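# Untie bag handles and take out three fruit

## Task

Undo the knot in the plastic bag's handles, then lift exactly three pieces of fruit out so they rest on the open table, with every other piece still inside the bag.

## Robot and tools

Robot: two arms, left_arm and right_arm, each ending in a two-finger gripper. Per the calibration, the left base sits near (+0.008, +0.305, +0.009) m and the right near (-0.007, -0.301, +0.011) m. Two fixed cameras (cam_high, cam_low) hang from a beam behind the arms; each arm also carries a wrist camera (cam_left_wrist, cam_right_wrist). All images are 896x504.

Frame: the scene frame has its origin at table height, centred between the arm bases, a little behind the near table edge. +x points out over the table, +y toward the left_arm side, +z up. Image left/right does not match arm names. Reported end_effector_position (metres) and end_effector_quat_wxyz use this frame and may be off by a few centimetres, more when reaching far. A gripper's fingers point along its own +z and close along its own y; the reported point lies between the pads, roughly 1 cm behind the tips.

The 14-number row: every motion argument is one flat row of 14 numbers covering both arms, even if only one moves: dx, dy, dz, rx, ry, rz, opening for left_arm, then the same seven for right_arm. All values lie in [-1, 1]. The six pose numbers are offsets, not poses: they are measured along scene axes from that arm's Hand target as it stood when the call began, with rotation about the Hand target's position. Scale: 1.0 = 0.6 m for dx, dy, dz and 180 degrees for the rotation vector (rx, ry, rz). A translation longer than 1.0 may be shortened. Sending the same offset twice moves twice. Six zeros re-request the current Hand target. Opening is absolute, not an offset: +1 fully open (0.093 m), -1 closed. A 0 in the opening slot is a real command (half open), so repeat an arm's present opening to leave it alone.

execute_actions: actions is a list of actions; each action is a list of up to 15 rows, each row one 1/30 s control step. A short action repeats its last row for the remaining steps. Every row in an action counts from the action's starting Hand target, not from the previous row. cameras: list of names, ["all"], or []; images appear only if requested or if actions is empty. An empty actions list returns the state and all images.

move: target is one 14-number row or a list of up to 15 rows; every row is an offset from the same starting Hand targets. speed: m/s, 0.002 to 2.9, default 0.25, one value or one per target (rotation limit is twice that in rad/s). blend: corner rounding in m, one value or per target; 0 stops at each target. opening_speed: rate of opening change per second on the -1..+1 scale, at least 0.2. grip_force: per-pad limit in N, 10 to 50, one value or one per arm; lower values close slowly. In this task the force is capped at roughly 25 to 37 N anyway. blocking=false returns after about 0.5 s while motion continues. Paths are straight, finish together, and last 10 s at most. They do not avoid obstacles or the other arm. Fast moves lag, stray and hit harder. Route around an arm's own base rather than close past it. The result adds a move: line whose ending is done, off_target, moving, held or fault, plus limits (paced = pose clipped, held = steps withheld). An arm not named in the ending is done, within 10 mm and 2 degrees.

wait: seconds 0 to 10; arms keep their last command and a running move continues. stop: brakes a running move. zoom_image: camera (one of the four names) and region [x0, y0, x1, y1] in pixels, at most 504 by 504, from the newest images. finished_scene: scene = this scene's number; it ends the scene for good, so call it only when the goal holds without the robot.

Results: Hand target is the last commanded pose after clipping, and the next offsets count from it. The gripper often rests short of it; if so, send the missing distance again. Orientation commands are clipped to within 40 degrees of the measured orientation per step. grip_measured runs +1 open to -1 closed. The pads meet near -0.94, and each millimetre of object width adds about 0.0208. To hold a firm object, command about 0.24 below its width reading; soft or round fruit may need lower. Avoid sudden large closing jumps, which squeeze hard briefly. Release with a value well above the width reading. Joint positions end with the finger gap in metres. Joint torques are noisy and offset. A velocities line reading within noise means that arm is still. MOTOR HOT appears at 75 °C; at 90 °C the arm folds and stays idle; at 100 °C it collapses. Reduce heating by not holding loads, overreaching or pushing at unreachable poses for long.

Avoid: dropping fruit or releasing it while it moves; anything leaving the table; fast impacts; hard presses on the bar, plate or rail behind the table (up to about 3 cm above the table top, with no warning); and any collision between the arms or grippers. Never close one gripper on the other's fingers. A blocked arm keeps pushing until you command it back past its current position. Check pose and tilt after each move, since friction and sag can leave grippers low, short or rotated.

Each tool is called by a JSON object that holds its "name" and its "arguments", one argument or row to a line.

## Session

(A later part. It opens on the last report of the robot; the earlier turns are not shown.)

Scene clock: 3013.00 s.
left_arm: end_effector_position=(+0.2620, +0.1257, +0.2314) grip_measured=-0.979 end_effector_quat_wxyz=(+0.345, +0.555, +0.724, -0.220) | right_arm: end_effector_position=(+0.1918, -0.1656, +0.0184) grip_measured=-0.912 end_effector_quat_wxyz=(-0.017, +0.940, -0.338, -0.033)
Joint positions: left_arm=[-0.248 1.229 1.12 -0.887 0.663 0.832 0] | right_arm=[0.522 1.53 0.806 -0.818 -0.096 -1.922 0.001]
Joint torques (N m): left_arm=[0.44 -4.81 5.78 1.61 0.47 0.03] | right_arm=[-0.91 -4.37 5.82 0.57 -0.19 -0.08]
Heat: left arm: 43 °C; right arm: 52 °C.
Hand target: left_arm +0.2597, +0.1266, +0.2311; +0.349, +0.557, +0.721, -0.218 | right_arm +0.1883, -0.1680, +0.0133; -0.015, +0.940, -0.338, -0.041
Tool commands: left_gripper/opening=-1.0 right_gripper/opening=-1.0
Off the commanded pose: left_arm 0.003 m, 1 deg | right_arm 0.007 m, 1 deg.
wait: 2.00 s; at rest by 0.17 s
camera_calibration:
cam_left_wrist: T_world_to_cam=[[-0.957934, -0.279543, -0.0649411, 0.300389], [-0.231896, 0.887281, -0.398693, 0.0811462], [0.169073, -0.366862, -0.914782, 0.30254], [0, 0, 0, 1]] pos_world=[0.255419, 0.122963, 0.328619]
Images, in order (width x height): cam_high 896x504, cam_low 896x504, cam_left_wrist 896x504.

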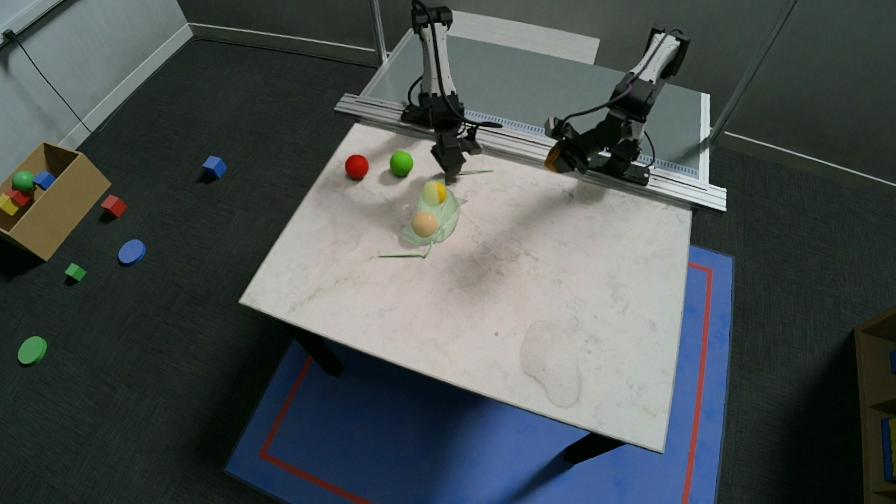

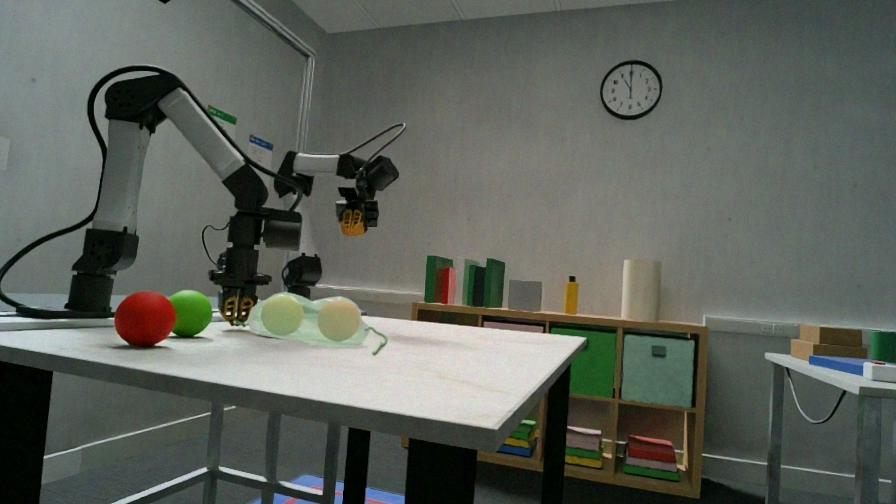

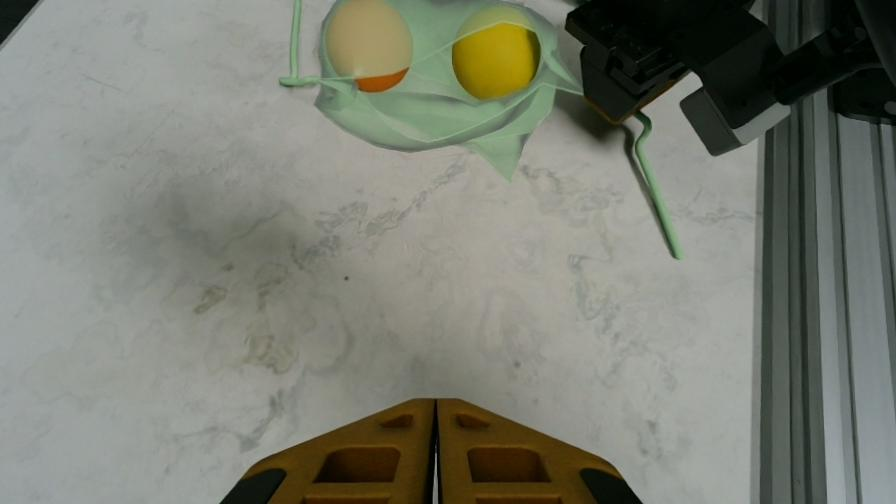

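{"name": "move", "arguments": {
  "target": [0,0,0,0,0,0,-1, 0.0,-0.035,-0.005,0,0,0,-1],
  "speed": 0.05
}}

{"name": "wait", "arguments": {
  "seconds": 3,
  "cameras": ["cam_high","cam_low","cam_left_wrist"]
}}

{"name": "zoom_image", "arguments": {
  "camera": "cam_left_wrist",
  "region": [240, 0, 660, 250]
}}

{"name": "zoom_image", "arguments": {
  "camera": "cam_low",
  "region": [120, 220, 440, 380]
}}

Scene clock: 3024.07 s.
left_arm: end_effector_position=(+0.2620, +0.1257, +0.2314) grip_measured=-0.979 end_effector_quat_wxyz=(+0.345, +0.555, +0.724, -0.220) | right_arm: end_effector_position=(+0.1908, -0.1845, +0.0119) grip_measured=-0.912 end_effector_quat_wxyz=(-0.014, +0.940, -0.337, -0.044)
Joint positions: left_arm=[-0.248 1.229 1.12 -0.887 0.663 0.832 0] | right_arm=[0.444 1.53 0.772 -0.813 -0.109 -2.002 0.001]
Joint torques (N m): left_arm=[0.42 -4.78 5.82 1.59 0.46 0.04] | right_arm=[-1.02 -6.58 4.79 0.49 -0.05 -0.11]
Heat: left arm: 43 °C; right arm: 52 °C.
Hand target: left_arm +0.2597, +0.1266, +0.2311; +0.349, +0.557, +0.721, -0.218 | right_arm +0.1883, -0.1890, +0.0103; -0.015, +0.940, -0.338, -0.041
Off the commanded pose: left_arm 0.003 m, 1 deg | right_arm 0.005 m, 0 deg.
move: done

Scene clock: 3027.07 s.
left_arm: end_effector_position=(+0.2620, +0.1257, +0.2314) grip_measured=-0.979 end_effector_quat_wxyz=(+0.345, +0.555, +0.724, -0.220) | right_arm: end_effector_position=(+0.1908, -0.1845, +0.0119) grip_measured=-0.912 end_effector_quat_wxyz=(-0.014, +0.940, -0.337, -0.044)
Joint positions: left_arm=[-0.248 1.229 1.12 -0.887 0.663 0.832 0] | right_arm=[0.444 1.53 0.772 -0.813 -0.109 -2.003 0.001]
Joint torques (N m): left_arm=[0.44 -4.83 5.76 1.6 0.46 0.03] | right_arm=[-0.9 -6.6 4.71 0.51 -0.09 -0.07]
Heat: left arm: 43 °C; right arm: 52 °C.
Hand target: left_arm +0.2597, +0.1266, +0.2311; +0.349, +0.557, +0.721, -0.218 | right_arm +0.1883, -0.1890, +0.0103; -0.015, +0.940, -0.338, -0.041
Tool commands: left_gripper/opening=-1.0 right_gripper/opening=-1.0
Off the commanded pose: left_arm 0.003 m, 1 deg | right_arm 0.005 m, 0 deg.
wait: 3.00 s; at rest by 0.17 s
camera_calibration:
cam_left_wrist: T_world_to_cam=[[-0.957934, -0.279543, -0.0649411, 0.300389], [-0.231896, 0.887281, -0.398693, 0.0811462], [0.169073, -0.366862, -0.914782, 0.30254], [0, 0, 0, 1]] pos_world=[0.255419, 0.122963, 0.328619]
Images, in order (width x height): cam_high 896x504, cam_low 896x504, cam_left_wrist 896x504.

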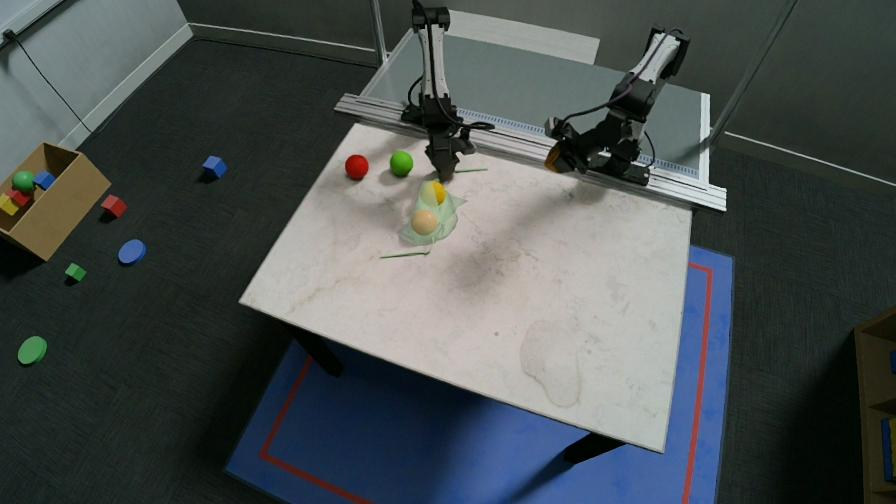

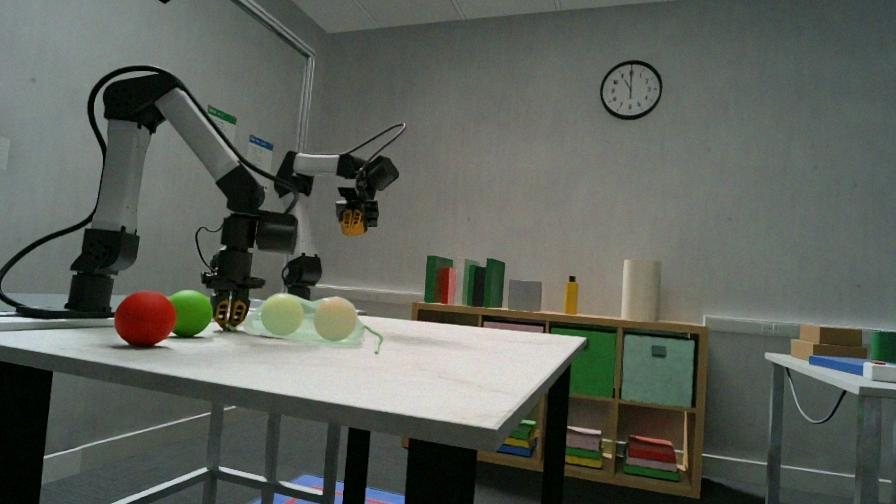

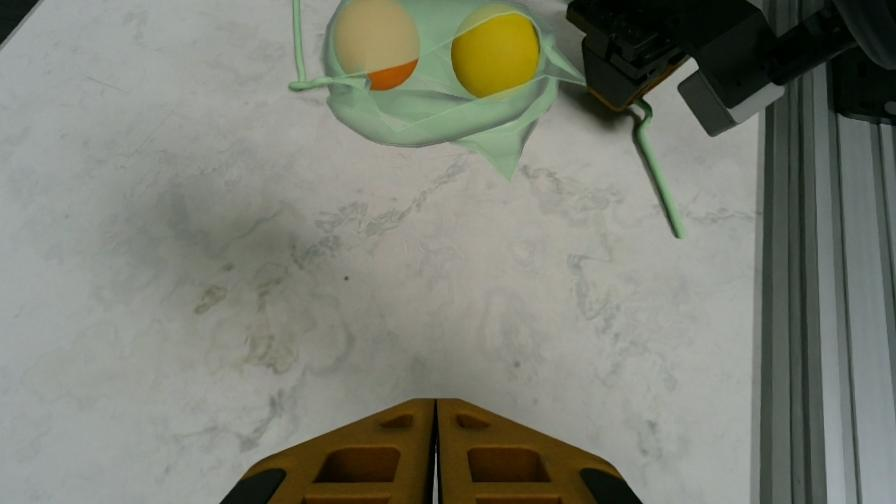

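Scaled by 1.200 from the camera's 896x504 image, which has a finer 1280x720 frame.

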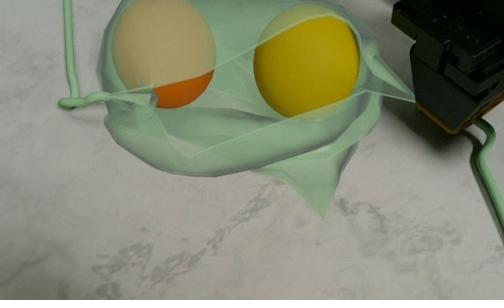

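Scaled by 1.575 from the camera's 896x504 image, which has a finer 1280x720 frame.

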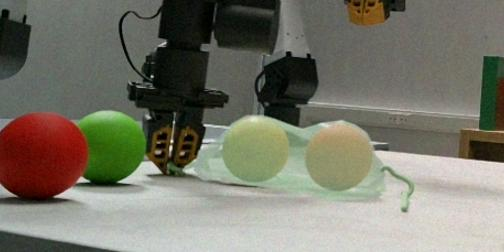

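{"name": "move", "arguments": {
  "target": [
    [0,0,0,0,0,0,-1, 0.013,0.005,0.0,0,0,0,-1],
    [0,0,0,0,0,0,-1, 0.013,0.005,0.0,0,0,0,-0.4],
    [0,0,0,0,0,0,-1, 0.013,0.005,0.2,0,0,0,-0.4]
  ],
  "speed": 0.05,
  "opening_speed": 0.4,
  "cameras": ["all"]
}}

{"name": "zoom_image", "arguments": {
  "camera": "cam_left_wrist",
  "region": [240, 0, 660, 250]
}}

{"name": "zoom_image", "arguments": {
  "camera": "cam_low",
  "region": [120, 220, 440, 380]
}}

Scene clock: 3040.37 s.
left_arm: end_effector_position=(+0.2620, +0.1257, +0.2314) grip_measured=-0.979 end_effector_quat_wxyz=(+0.345, +0.555, +0.724, -0.220) | right_arm: end_effector_position=(+0.1943, -0.1853, +0.1180) grip_measured=-0.401 end_effector_quat_wxyz=(-0.005, +0.940, -0.339, -0.050)
Joint positions: left_arm=[-0.248 1.229 1.12 -0.887 0.663 0.832 0] | right_arm=[0.425 1.419 1.115 -1.289 -0.105 -2.02 0.026]
Joint torques (N m): left_arm=[0.42 -4.82 5.76 1.6 0.46 0.02] | right_arm=[-0.83 -6.94 10.95 0.01 -0.12 -0.09]
Heat: left arm: 42 °C; right arm: 52 °C.
Hand target: left_arm +0.2597, +0.1266, +0.2311; +0.349, +0.557, +0.721, -0.218 | right_arm +0.1961, -0.1861, +0.1303; -0.015, +0.940, -0.338, -0.041
Off the commanded pose: left_arm 0.003 m, 1 deg | right_arm 0.013 m, 1 deg.
move: off_target (right_arm)
camera_calibration:
cam_left_wrist: T_world_to_cam=[[-0.957934, -0.279543, -0.0649411, 0.300389], [-0.231896, 0.887281, -0.398693, 0.0811462], [0.169073, -0.366862, -0.914782, 0.30254], [0, 0, 0, 1]] pos_world=[0.255419, 0.122963, 0.328619]
cam_right_wrist: T_world_to_cam=[[0.629849, 0.776354, -0.0237548, 0.02417], [0.74116, -0.591586, 0.317345, -0.251201], [0.232319, -0.217486, -0.948013, 0.112331], [0, 0, 0, 1]] pos_world=[0.14486, -0.142941, 0.186783]

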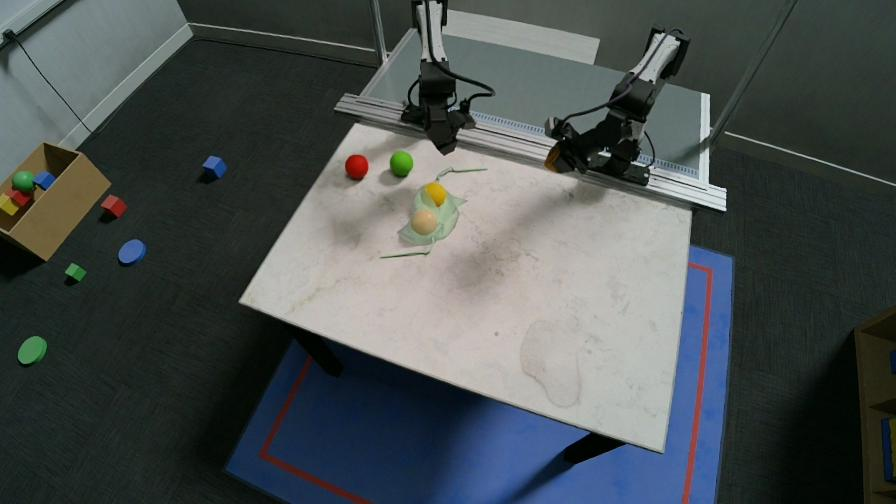

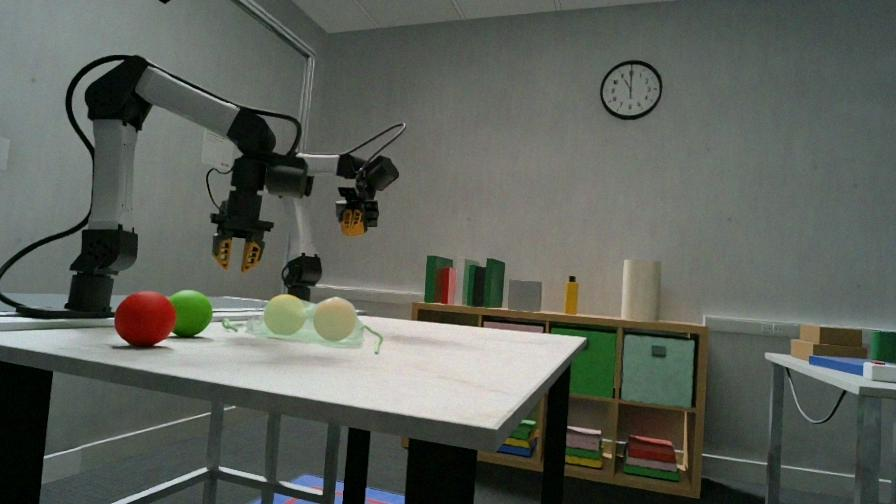

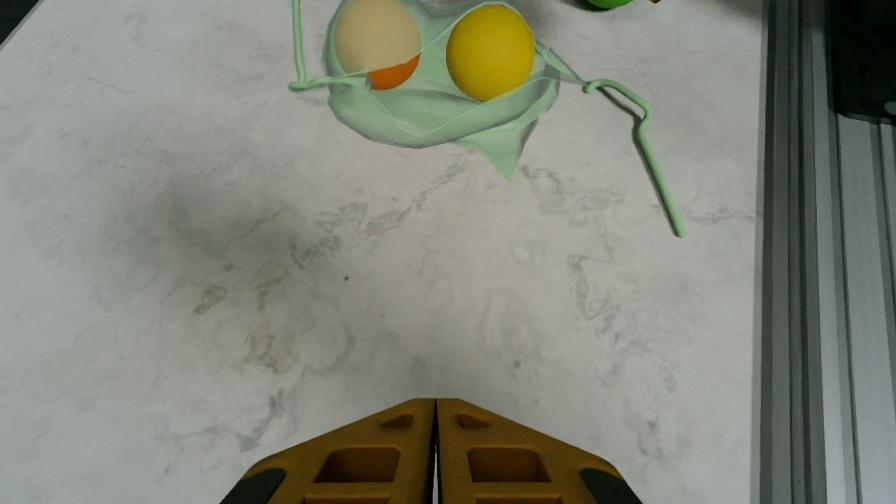

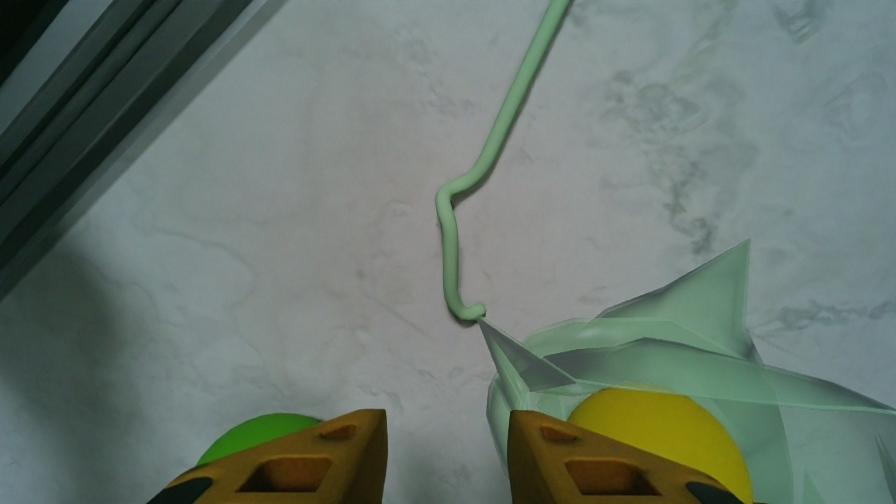

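Scaled by 1.200 from the camera's 896x504 image, which has a finer 1280x720 frame.

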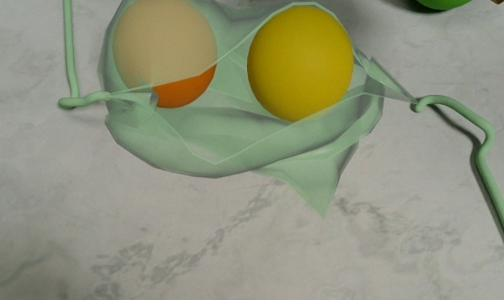

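Scaled by 1.575 from the camera's 896x504 image, which has a finer 1280x720 frame.

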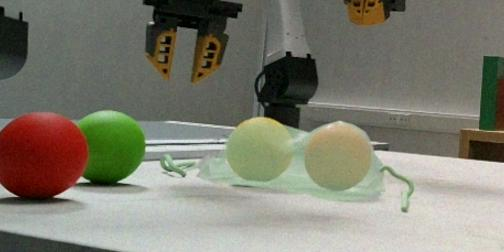

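{"name": "move", "arguments": {
  "target": [
    [0,0,0,0,0,0,-1, 0.05,-0.04,0.09,0,0,-0.1,0.85],
    [0,0,0,0,0,0,-1, 0.173,-0.05,0.10,0,0,-0.28,0.85]
  ],
  "speed": 0.15,
  "blend": 0.02,
  "opening_speed": 0.6,
  "cameras": ["cam_right_wrist"]
}}

Scene clock: 3052.87 s.
left_arm: end_effector_position=(+0.2620, +0.1257, +0.2314) grip_measured=-0.979 end_effector_quat_wxyz=(+0.345, +0.555, +0.724, -0.220) | right_arm: end_effector_position=(+0.2982, -0.2151, +0.1858) grip_measured=+0.849 end_effector_quat_wxyz=(-0.030, +0.713, -0.700, -0.026)
Joint positions: left_arm=[-0.248 1.229 1.12 -0.887 0.663 0.832 0] | right_arm=[0.185 1.683 1.648 -1.481 -0.114 -1.394 0.086]
Joint torques (N m): left_arm=[0.36 -4.83 5.78 1.61 0.46 0.03] | right_arm=[-0.99 -6.11 11.23 0.29 -0.19 0.07]
Heat: left arm: 42 °C; right arm: 53 °C.
Hand target: left_arm +0.2597, +0.1266, +0.2311; +0.349, +0.557, +0.721, -0.218 | right_arm +0.3000, -0.2161, +0.1902; -0.031, +0.706, -0.706, -0.031
Off the commanded pose: left_arm 0.003 m, 1 deg | right_arm 0.005 m, 1 deg.
move: done
camera_calibration:
cam_right_wrist: T_world_to_cam=[[0.999585, 0.0276883, 0.00794567, -0.293679], [0.0234351, -0.942064, 0.334613, -0.23201], [0.0167502, -0.334288, -0.942322, 0.184168], [0, 0, 0, 1]] pos_world=[0.295909, -0.148872, 0.253513]
Images, in order (width x height): cam_right_wrist 896x504.

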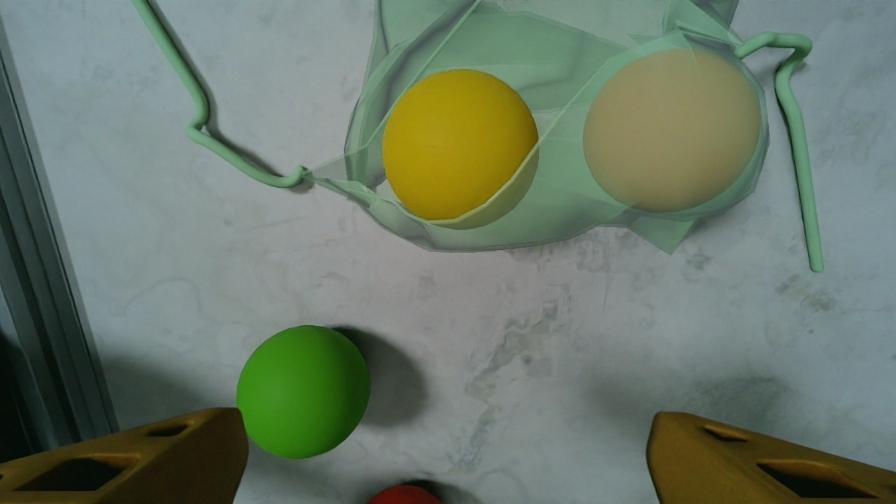

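{"name": "zoom_image", "arguments": {
  "camera": "cam_right_wrist",
  "region": [280, 0, 640, 280]
}}

Scaled by 1.400 from the camera's 896x504 image, which has a finer 1280x720 frame.

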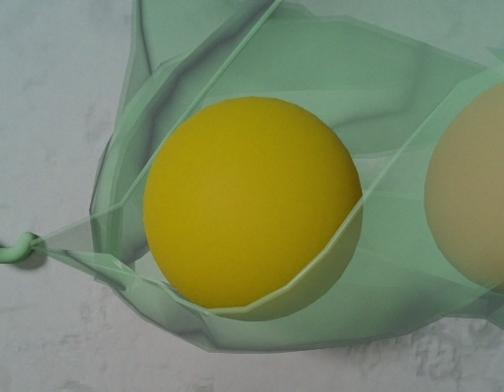

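{"name": "move", "arguments": {
  "target": [
    [0,0,0,0,0,0,-1, 0.308,0.08,0,0,0,0.133,-0.3],
    [0,0,0,0,0,0,-1, 0.308,0.08,-0.117,0,0,0.133,-0.3]
  ],
  "speed": 0.15,
  "blend": 0.02,
  "opening_speed": 0.6,
  "cameras": ["cam_right_wrist"]
}}

Scene clock: 3100.07 s.
left_arm: end_effector_position=(+0.2620, +0.1257, +0.2314) grip_measured=-0.979 end_effector_quat_wxyz=(+0.345, +0.555, +0.724, -0.220) | right_arm: end_effector_position=(+0.4863, -0.1691, +0.1218) grip_measured=-0.299 end_effector_quat_wxyz=(-0.077, +0.832, -0.550, +0.015)
Joint positions: left_arm=[-0.248 1.229 1.12 -0.887 0.663 0.832 0] | right_arm=[0.205 2.512 2.671 -1.563 -0.122 -1.749 0.031]
Joint torques (N m): left_arm=[0.42 -4.82 5.79 1.6 0.44 0.02] | right_arm=[-0.09 -12.27 9.74 0.58 -0.17 -0.08]
Heat: left arm: 42 °C; right arm: 58 °C.
Hand target: left_arm +0.2597, +0.1266, +0.2311; +0.349, +0.557, +0.721, -0.218 | right_arm +0.4848, -0.1681, +0.1202; -0.024, +0.838, -0.545, -0.037
Off the commanded pose: left_arm 0.003 m, 1 deg | right_arm 0.003 m, 9 deg.
joint sent to its limit (right arm) — joint 4 (wrist pitch), lower limit. The joint targets are off in orientation, not in position.
move: off_target (right_arm)
camera_calibration:
cam_right_wrist: T_world_to_cam=[[0.908409, 0.392279, 0.144604, -0.393205], [0.323939, -0.879067, 0.349722, -0.308962], [0.264305, -0.270847, -0.925626, 0.0242628], [0, 0, 0, 1]] pos_world=[0.450863, -0.110781, 0.187368]
Images, in order (width x height): cam_right_wrist 896x504.

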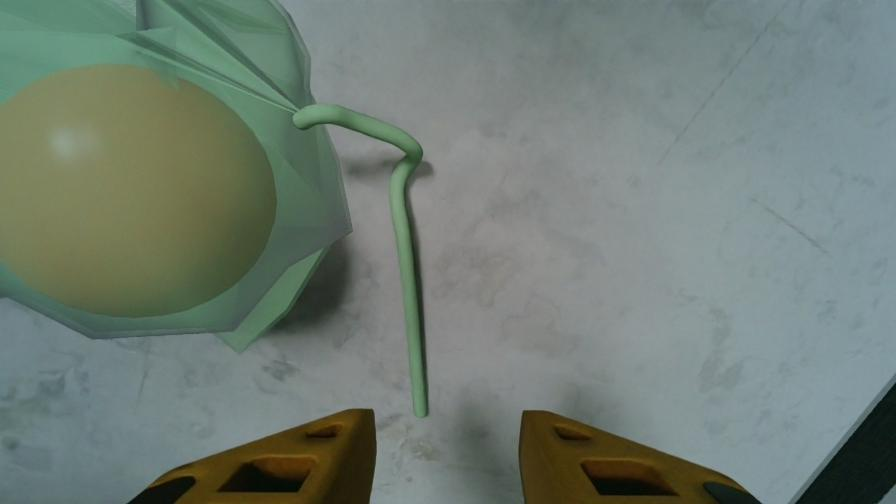

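{"name": "move", "arguments": {
  "target": [0,0,0,0,0,0,-1, -0.008,0.03,-0.12,0,0,0,-0.3],
  "speed": 0.1,
  "cameras": ["cam_right_wrist"]
}}

Scene clock: 3126.13 s.
left_arm: end_effector_position=(+0.2620, +0.1257, +0.2314) grip_measured=-0.979 end_effector_quat_wxyz=(+0.345, +0.555, +0.724, -0.220) | right_arm: end_effector_position=(+0.4800, -0.1498, +0.0488) grip_measured=-0.299 end_effector_quat_wxyz=(-0.028, +0.840, -0.541, -0.033)
Joint positions: left_arm=[-0.248 1.229 1.12 -0.887 0.663 0.832 0] | right_arm=[0.25 2.678 2.704 -1.563 -0.122 -1.738 0.031]
Joint torques (N m): left_arm=[0.43 -4.82 5.78 1.59 0.45 0.05] | right_arm=[-0.09 -12.79 10.93 0.26 -0.12 0.11]
Heat: left arm: 42 °C; right arm: 56 °C.
Hand target: left_arm +0.2597, +0.1266, +0.2311; +0.349, +0.557, +0.721, -0.218 | right_arm +0.4800, -0.1501, +0.0482; -0.024, +0.838, -0.545, -0.037
Off the commanded pose: left_arm 0.003 m, 1 deg | right_arm 0.001 m, 1 deg.
joint sent to its limit (right arm) — joint 4 (wrist pitch), lower limit. The joint targets still meet the commanded pose.
move: done
camera_calibration:
cam_right_wrist: T_world_to_cam=[[0.906978, 0.420989, 0.0126248, -0.373102], [0.394012, -0.858687, 0.327737, -0.293991], [0.148814, -0.292276, -0.944685, 0.0167693], [0, 0, 0, 1]] pos_world=[0.451736, -0.0904727, 0.116904]
Images, in order (width x height): cam_right_wrist 896x504.

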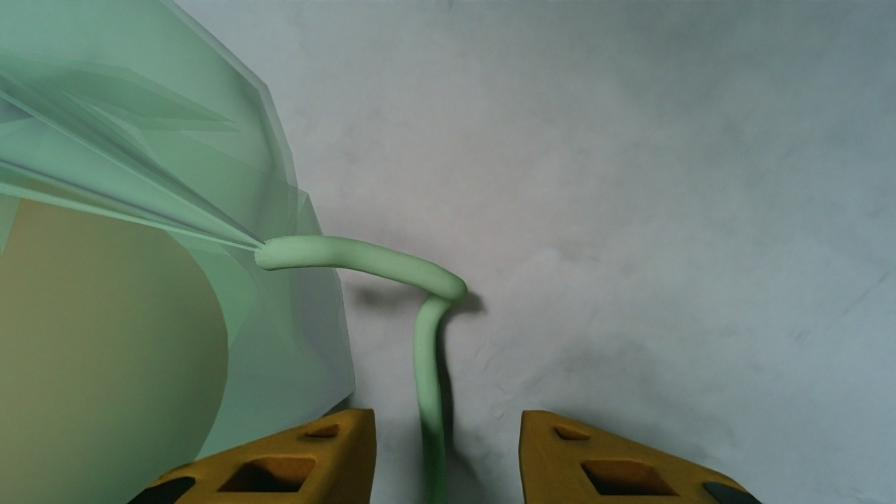

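{"name": "move", "arguments": {
  "target": [
    [0,0,0,0,0,0,-1, 0,0,0,0,0,0,-0.45],
    [0,0,0,0,0,0,-1, 0,0,-0.0637,0,0,0,-0.45]
  ],
  "speed": 0.06,
  "cameras": ["cam_right_wrist"]
}}

Scene clock: 3143.13 s.
left_arm: end_effector_position=(+0.2620, +0.1257, +0.2314) grip_measured=-0.979 end_effector_quat_wxyz=(+0.345, +0.555, +0.724, -0.220) | right_arm: end_effector_position=(+0.4761, -0.1520, +0.0177) grip_measured=-0.449 end_effector_quat_wxyz=(-0.018, +0.838, -0.543, -0.043)
Joint positions: left_arm=[-0.248 1.229 1.12 -0.887 0.663 0.832 0] | right_arm=[0.25 2.65 2.523 -1.44 -0.122 -1.736 0.024]
Joint torques (N m): left_arm=[0.46 -4.81 5.78 1.61 0.47 0.05] | right_arm=[0.05 -14.42 4.71 0.94 -0.11 0.08]
Heat: left arm: 42 °C; right arm: 56 °C.
Hand target: left_arm +0.2597, +0.1266, +0.2311; +0.349, +0.557, +0.721, -0.218 | right_arm +0.4799, -0.1501, +0.0099; -0.024, +0.838, -0.545, -0.037
Off the commanded pose: left_arm 0.003 m, 1 deg | right_arm 0.009 m, 1 deg.
move: done
camera_calibration:
cam_right_wrist: T_world_to_cam=[[0.908462, 0.41764, -0.016514, -0.368853], [0.400158, -0.857666, 0.322928, -0.286845], [0.120704, -0.299976, -0.94628, -0.000366809], [0, 0, 0, 1]] pos_world=[0.449917, -0.0920792, 0.0861919]
Images, in order (width x height): cam_right_wrist 896x504.

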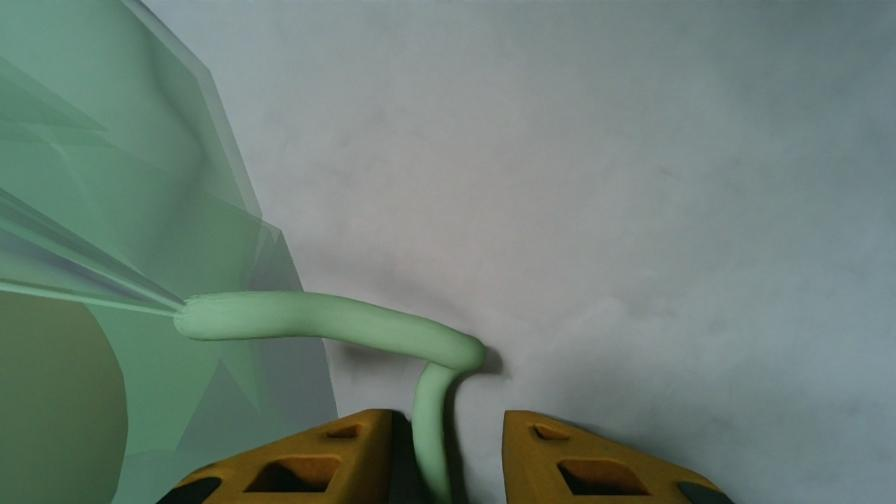

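{"name": "move", "arguments": {
  "target": [
    [0,0,0,0,0,0,-1, 0.004,0,-0.009,0,0,0,-0.45],
    [0,0,0,0,0,0,-1, 0.004,0,-0.009,0,0,0,-1]
  ],
  "speed": 0.04,
  "opening_speed": 0.5,
  "cameras": ["cam_right_wrist"]
}}

Scene clock: 3149.73 s.
left_arm: end_effector_position=(+0.2620, +0.1257, +0.2314) grip_measured=-0.979 end_effector_quat_wxyz=(+0.345, +0.555, +0.724, -0.220) | right_arm: end_effector_position=(+0.4829, -0.1497, +0.0176) grip_measured=-0.918 end_effector_quat_wxyz=(-0.029, +0.839, -0.542, -0.034)
Joint positions: left_arm=[-0.248 1.229 1.12 -0.887 0.663 0.832 0] | right_arm=[0.25 2.65 2.523 -1.41 -0.125 -1.736 0.001]
Joint torques (N m): left_arm=[0.39 -4.85 5.76 1.62 0.45 0.03] | right_arm=[-0.03 -13.09 5.6 0.77 -0.1 0.07]
Heat: left arm: 42 °C; right arm: 55 °C.
Hand target: left_arm +0.2597, +0.1266, +0.2311; +0.349, +0.557, +0.721, -0.218 | right_arm +0.4824, -0.1501, +0.0045; -0.024, +0.838, -0.545, -0.037
Off the commanded pose: left_arm 0.003 m, 1 deg | right_arm 0.013 m, 1 deg.
move: off_target (right_arm); target 2's new opening was sent with right_arm's hand 0.015 m and 1 deg from that target
camera_calibration:
cam_right_wrist: T_world_to_cam=[[0.908085, 0.418574, 0.0133146, -0.37621], [0.39191, -0.860584, 0.325273, -0.284015], [0.147609, -0.290157, -0.945526, -0.0121533], [0, 0, 0, 1]] pos_world=[0.454733, -0.0904733, 0.0859002]
Images, in order (width x height): cam_right_wrist 896x504.

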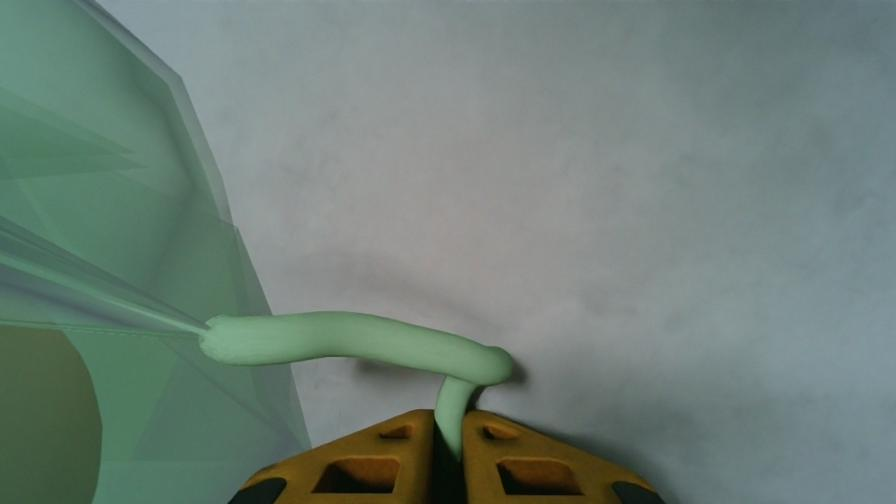

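{"name": "move", "arguments": {
  "target": [
    [0,0,0,0,0,0,-1, 0.012,-0.01,0.11,0,0,0,-1],
    [0,0,0,0,0,0,-1, 0.045,-0.083,0.1,0,0,0,-1],
    [0,0,0,0,0,0,-1, 0.045,-0.125,0.04,0,0,0,-1]
  ],
  "speed": 0.08,
  "blend": 0.02,
  "cameras": ["all"]
}}

{"name": "zoom_image", "arguments": {
  "camera": "cam_low",
  "region": [120, 220, 440, 380]
}}

{"name": "zoom_image", "arguments": {
  "camera": "cam_left_wrist",
  "region": [240, 0, 660, 250]
}}

Scene clock: 3168.17 s.
left_arm: end_effector_position=(+0.2620, +0.1257, +0.2314) grip_measured=-0.979 end_effector_quat_wxyz=(+0.345, +0.555, +0.724, -0.220) | right_arm: end_effector_position=(+0.5097, -0.2192, +0.0309) grip_measured=-0.918 end_effector_quat_wxyz=(-0.039, +0.838, -0.544, -0.019)
Joint positions: left_arm=[-0.248 1.229 1.12 -0.887 0.663 0.832 0] | right_arm=[0.107 2.777 2.819 -1.56 -0.124 -1.873 0.001]
Joint torques (N m): left_arm=[0.36 -4.83 5.76 1.6 0.46 0.03] | right_arm=[-0.94 -12.78 10.93 0.27 -0.09 -0.08]
Heat: left arm: 42 °C; right arm: 54 °C.
Hand target: left_arm +0.2597, +0.1266, +0.2311; +0.349, +0.557, +0.721, -0.218 | right_arm +0.5093, -0.2251, +0.0284; -0.024, +0.838, -0.544, -0.037
Off the commanded pose: left_arm 0.003 m, 1 deg | right_arm 0.006 m, 3 deg.
joint sent to its limit (right arm) — joint 4 (wrist pitch), lower limit. The joint targets still meet the commanded pose.
move: off_target (right_arm)
camera_calibration:
cam_left_wrist: T_world_to_cam=[[-0.957934, -0.279543, -0.0649411, 0.300389], [-0.231896, 0.887281, -0.398693, 0.0811462], [0.169073, -0.366862, -0.914782, 0.30254], [0, 0, 0, 1]] pos_world=[0.255419, 0.122963, 0.328619]
cam_right_wrist: T_world_to_cam=[[0.909227, 0.413737, 0.0461367, -0.374303], [0.375357, -0.86268, 0.338954, -0.351146], [0.180039, -0.290868, -0.939671, -0.0406151], [0, 0, 0, 1]] pos_world=[0.479444, -0.159877, 0.0981266]

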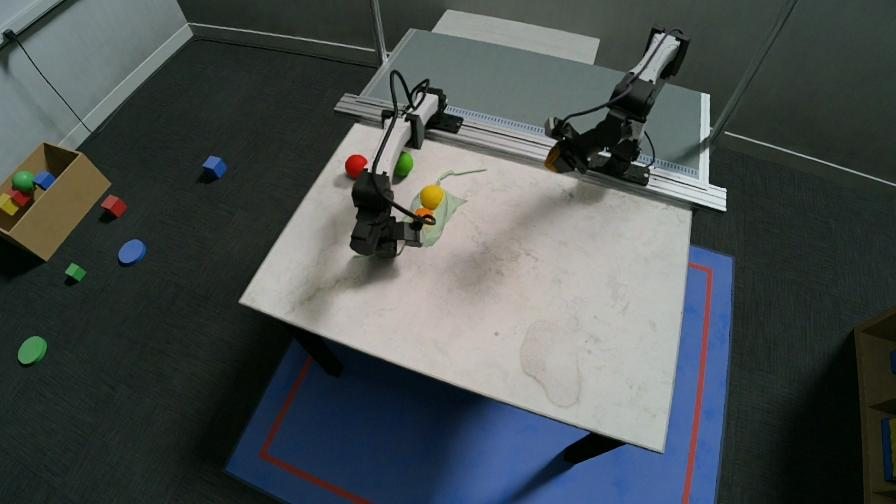

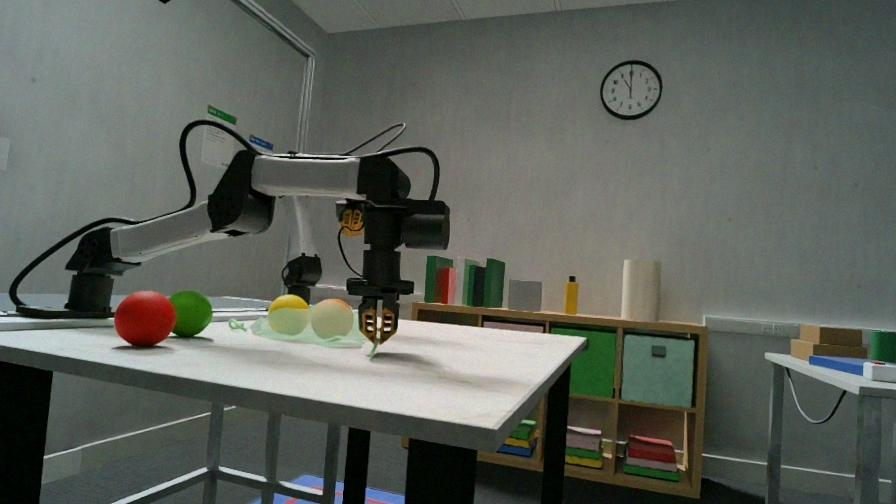

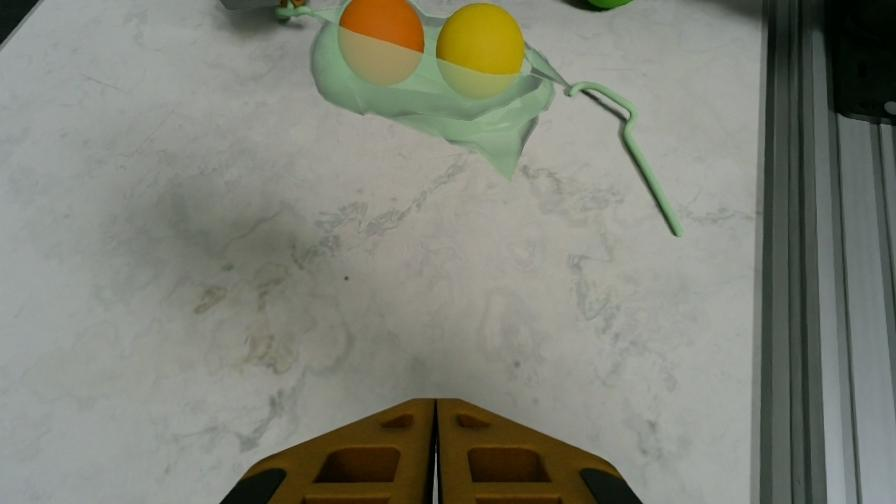

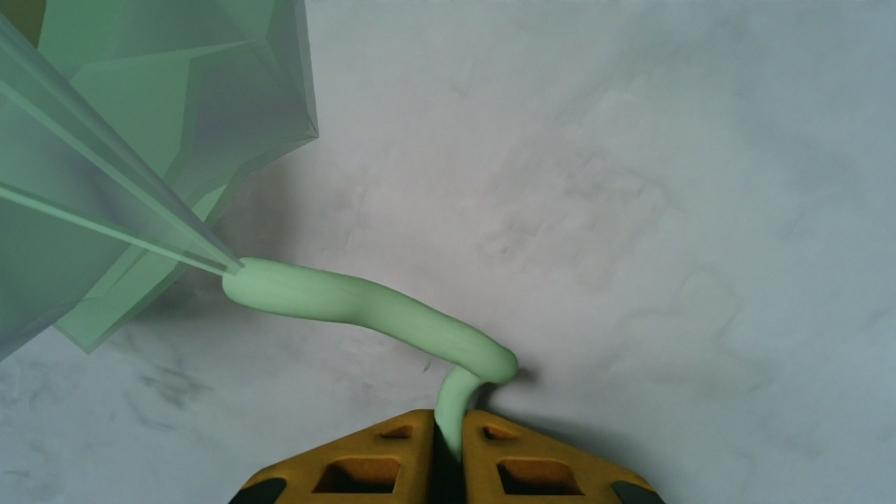

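Scaled by 1.575 from the camera's 896x504 image, which has a finer 1280x720 frame.

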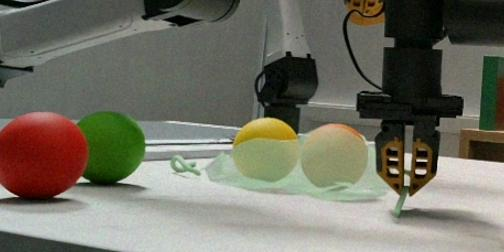

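Scaled by 1.200 from the camera's 896x504 image, which has a finer 1280x720 frame.

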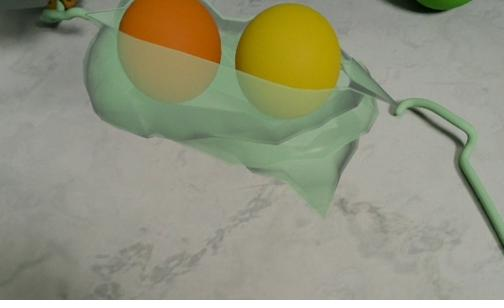

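{"name": "move", "arguments": {
  "target": [0,0,0,0,0,0,-1, 0.0,0.045,-0.01,0,0,0,-1],
  "speed": 0.05
}}

{"name": "wait", "arguments": {
  "seconds": 3,
  "cameras": ["cam_high","cam_low","cam_left_wrist"]
}}

{"name": "zoom_image", "arguments": {
  "camera": "cam_left_wrist",
  "region": [240, 0, 660, 250]
}}

{"name": "zoom_image", "arguments": {
  "camera": "cam_low",
  "region": [120, 220, 440, 380]
}}

Scene clock: 3183.63 s.
left_arm: end_effector_position=(+0.2620, +0.1257, +0.2314) grip_measured=-0.979 end_effector_quat_wxyz=(+0.345, +0.555, +0.724, -0.220) | right_arm: end_effector_position=(+0.5071, -0.1966, +0.0266) grip_measured=-0.918 end_effector_quat_wxyz=(-0.039, +0.840, -0.541, -0.021)
Joint positions: left_arm=[-0.248 1.229 1.12 -0.887 0.663 0.832 0] | right_arm=[0.151 2.793 2.836 -1.56 -0.124 -1.837 0.001]
Joint torques (N m): left_arm=[0.35 -4.82 5.74 1.59 0.45 0.04] | right_arm=[-0.35 -12.34 10.89 0.42 -0.11 0.05]
Heat: left arm: 42 °C; right arm: 57 °C.
Hand target: left_arm +0.2597, +0.1266, +0.2311; +0.349, +0.557, +0.721, -0.218 | right_arm +0.5093, -0.1980, +0.0224; -0.024, +0.838, -0.544, -0.037
Off the commanded pose: left_arm 0.003 m, 1 deg | right_arm 0.005 m, 3 deg.
elbow stopped short (right arm): the move would have taken joint 3 (elbow) straighter than the controller allows.
move: off_target (right_arm)

Scene clock: 3186.63 s.
left_arm: end_effector_position=(+0.2620, +0.1257, +0.2314) grip_measured=-0.979 end_effector_quat_wxyz=(+0.345, +0.555, +0.724, -0.220) | right_arm: end_effector_position=(+0.5071, -0.1966, +0.0266) grip_measured=-0.918 end_effector_quat_wxyz=(-0.039, +0.840, -0.541, -0.021)
Joint positions: left_arm=[-0.248 1.229 1.12 -0.887 0.663 0.832 0] | right_arm=[0.151 2.793 2.836 -1.56 -0.124 -1.836 0.001]
Joint torques (N m): left_arm=[0.38 -4.86 5.75 1.61 0.48 0.03] | right_arm=[-0.43 -12.42 11.06 0.42 -0.09 0.09]
Heat: left arm: 42 °C; right arm: 58 °C.
Hand target: left_arm +0.2597, +0.1266, +0.2311; +0.349, +0.557, +0.721, -0.218 | right_arm +0.5093, -0.1980, +0.0224; -0.024, +0.838, -0.545, -0.037
Tool commands: left_gripper/opening=-1.0 right_gripper/opening=-1.0
Off the commanded pose: left_arm 0.003 m, 1 deg | right_arm 0.005 m, 3 deg.
wait: 3.00 s; at rest by 0.17 s
camera_calibration:
cam_left_wrist: T_world_to_cam=[[-0.957934, -0.279543, -0.0649411, 0.300389], [-0.231896, 0.887281, -0.398693, 0.0811462], [0.169073, -0.366862, -0.914782, 0.30254], [0, 0, 0, 1]] pos_world=[0.255419, 0.122963, 0.328619]
Images, in order (width x height): cam_high 896x504, cam_low 896x504, cam_left_wrist 896x504.

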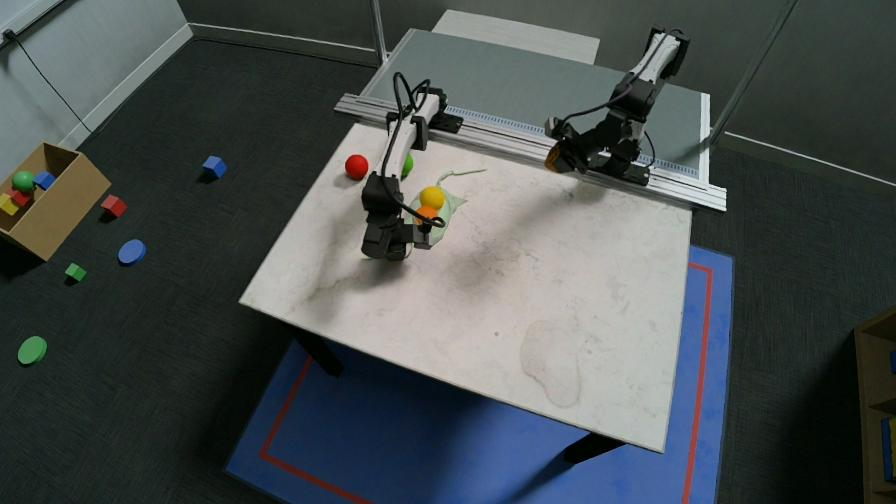

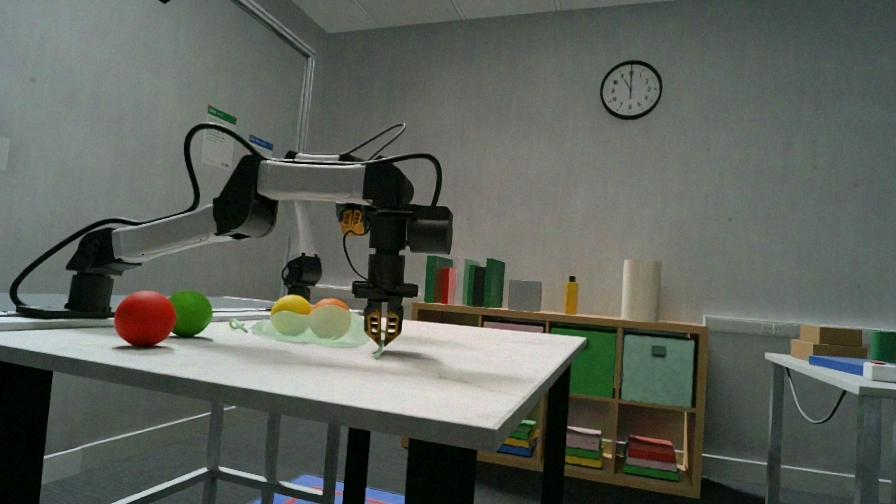

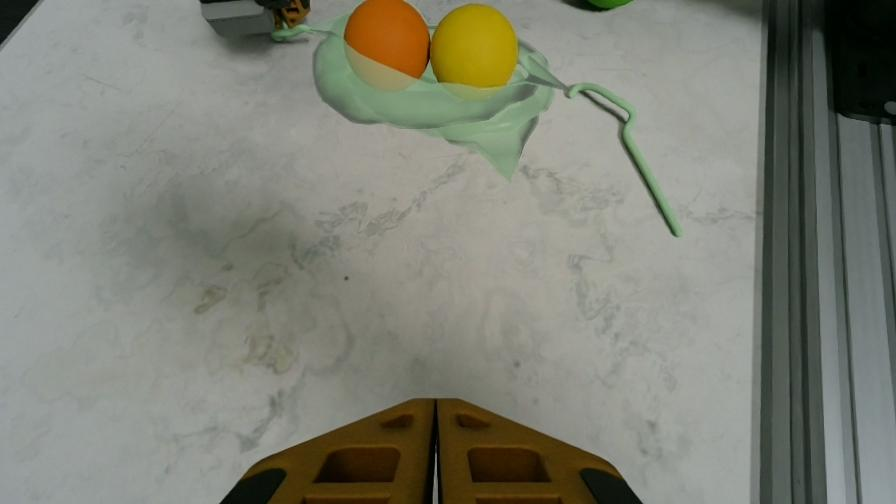

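Scaled by 1.200 from the camera's 896x504 image, which has a finer 1280x720 frame.

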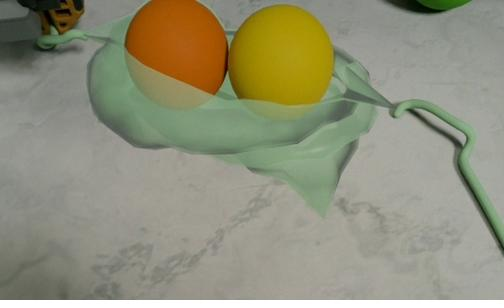

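Scaled by 1.575 from the camera's 896x504 image, which has a finer 1280x720 frame.

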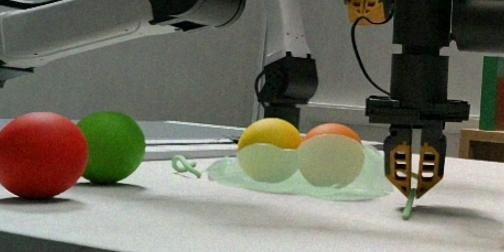

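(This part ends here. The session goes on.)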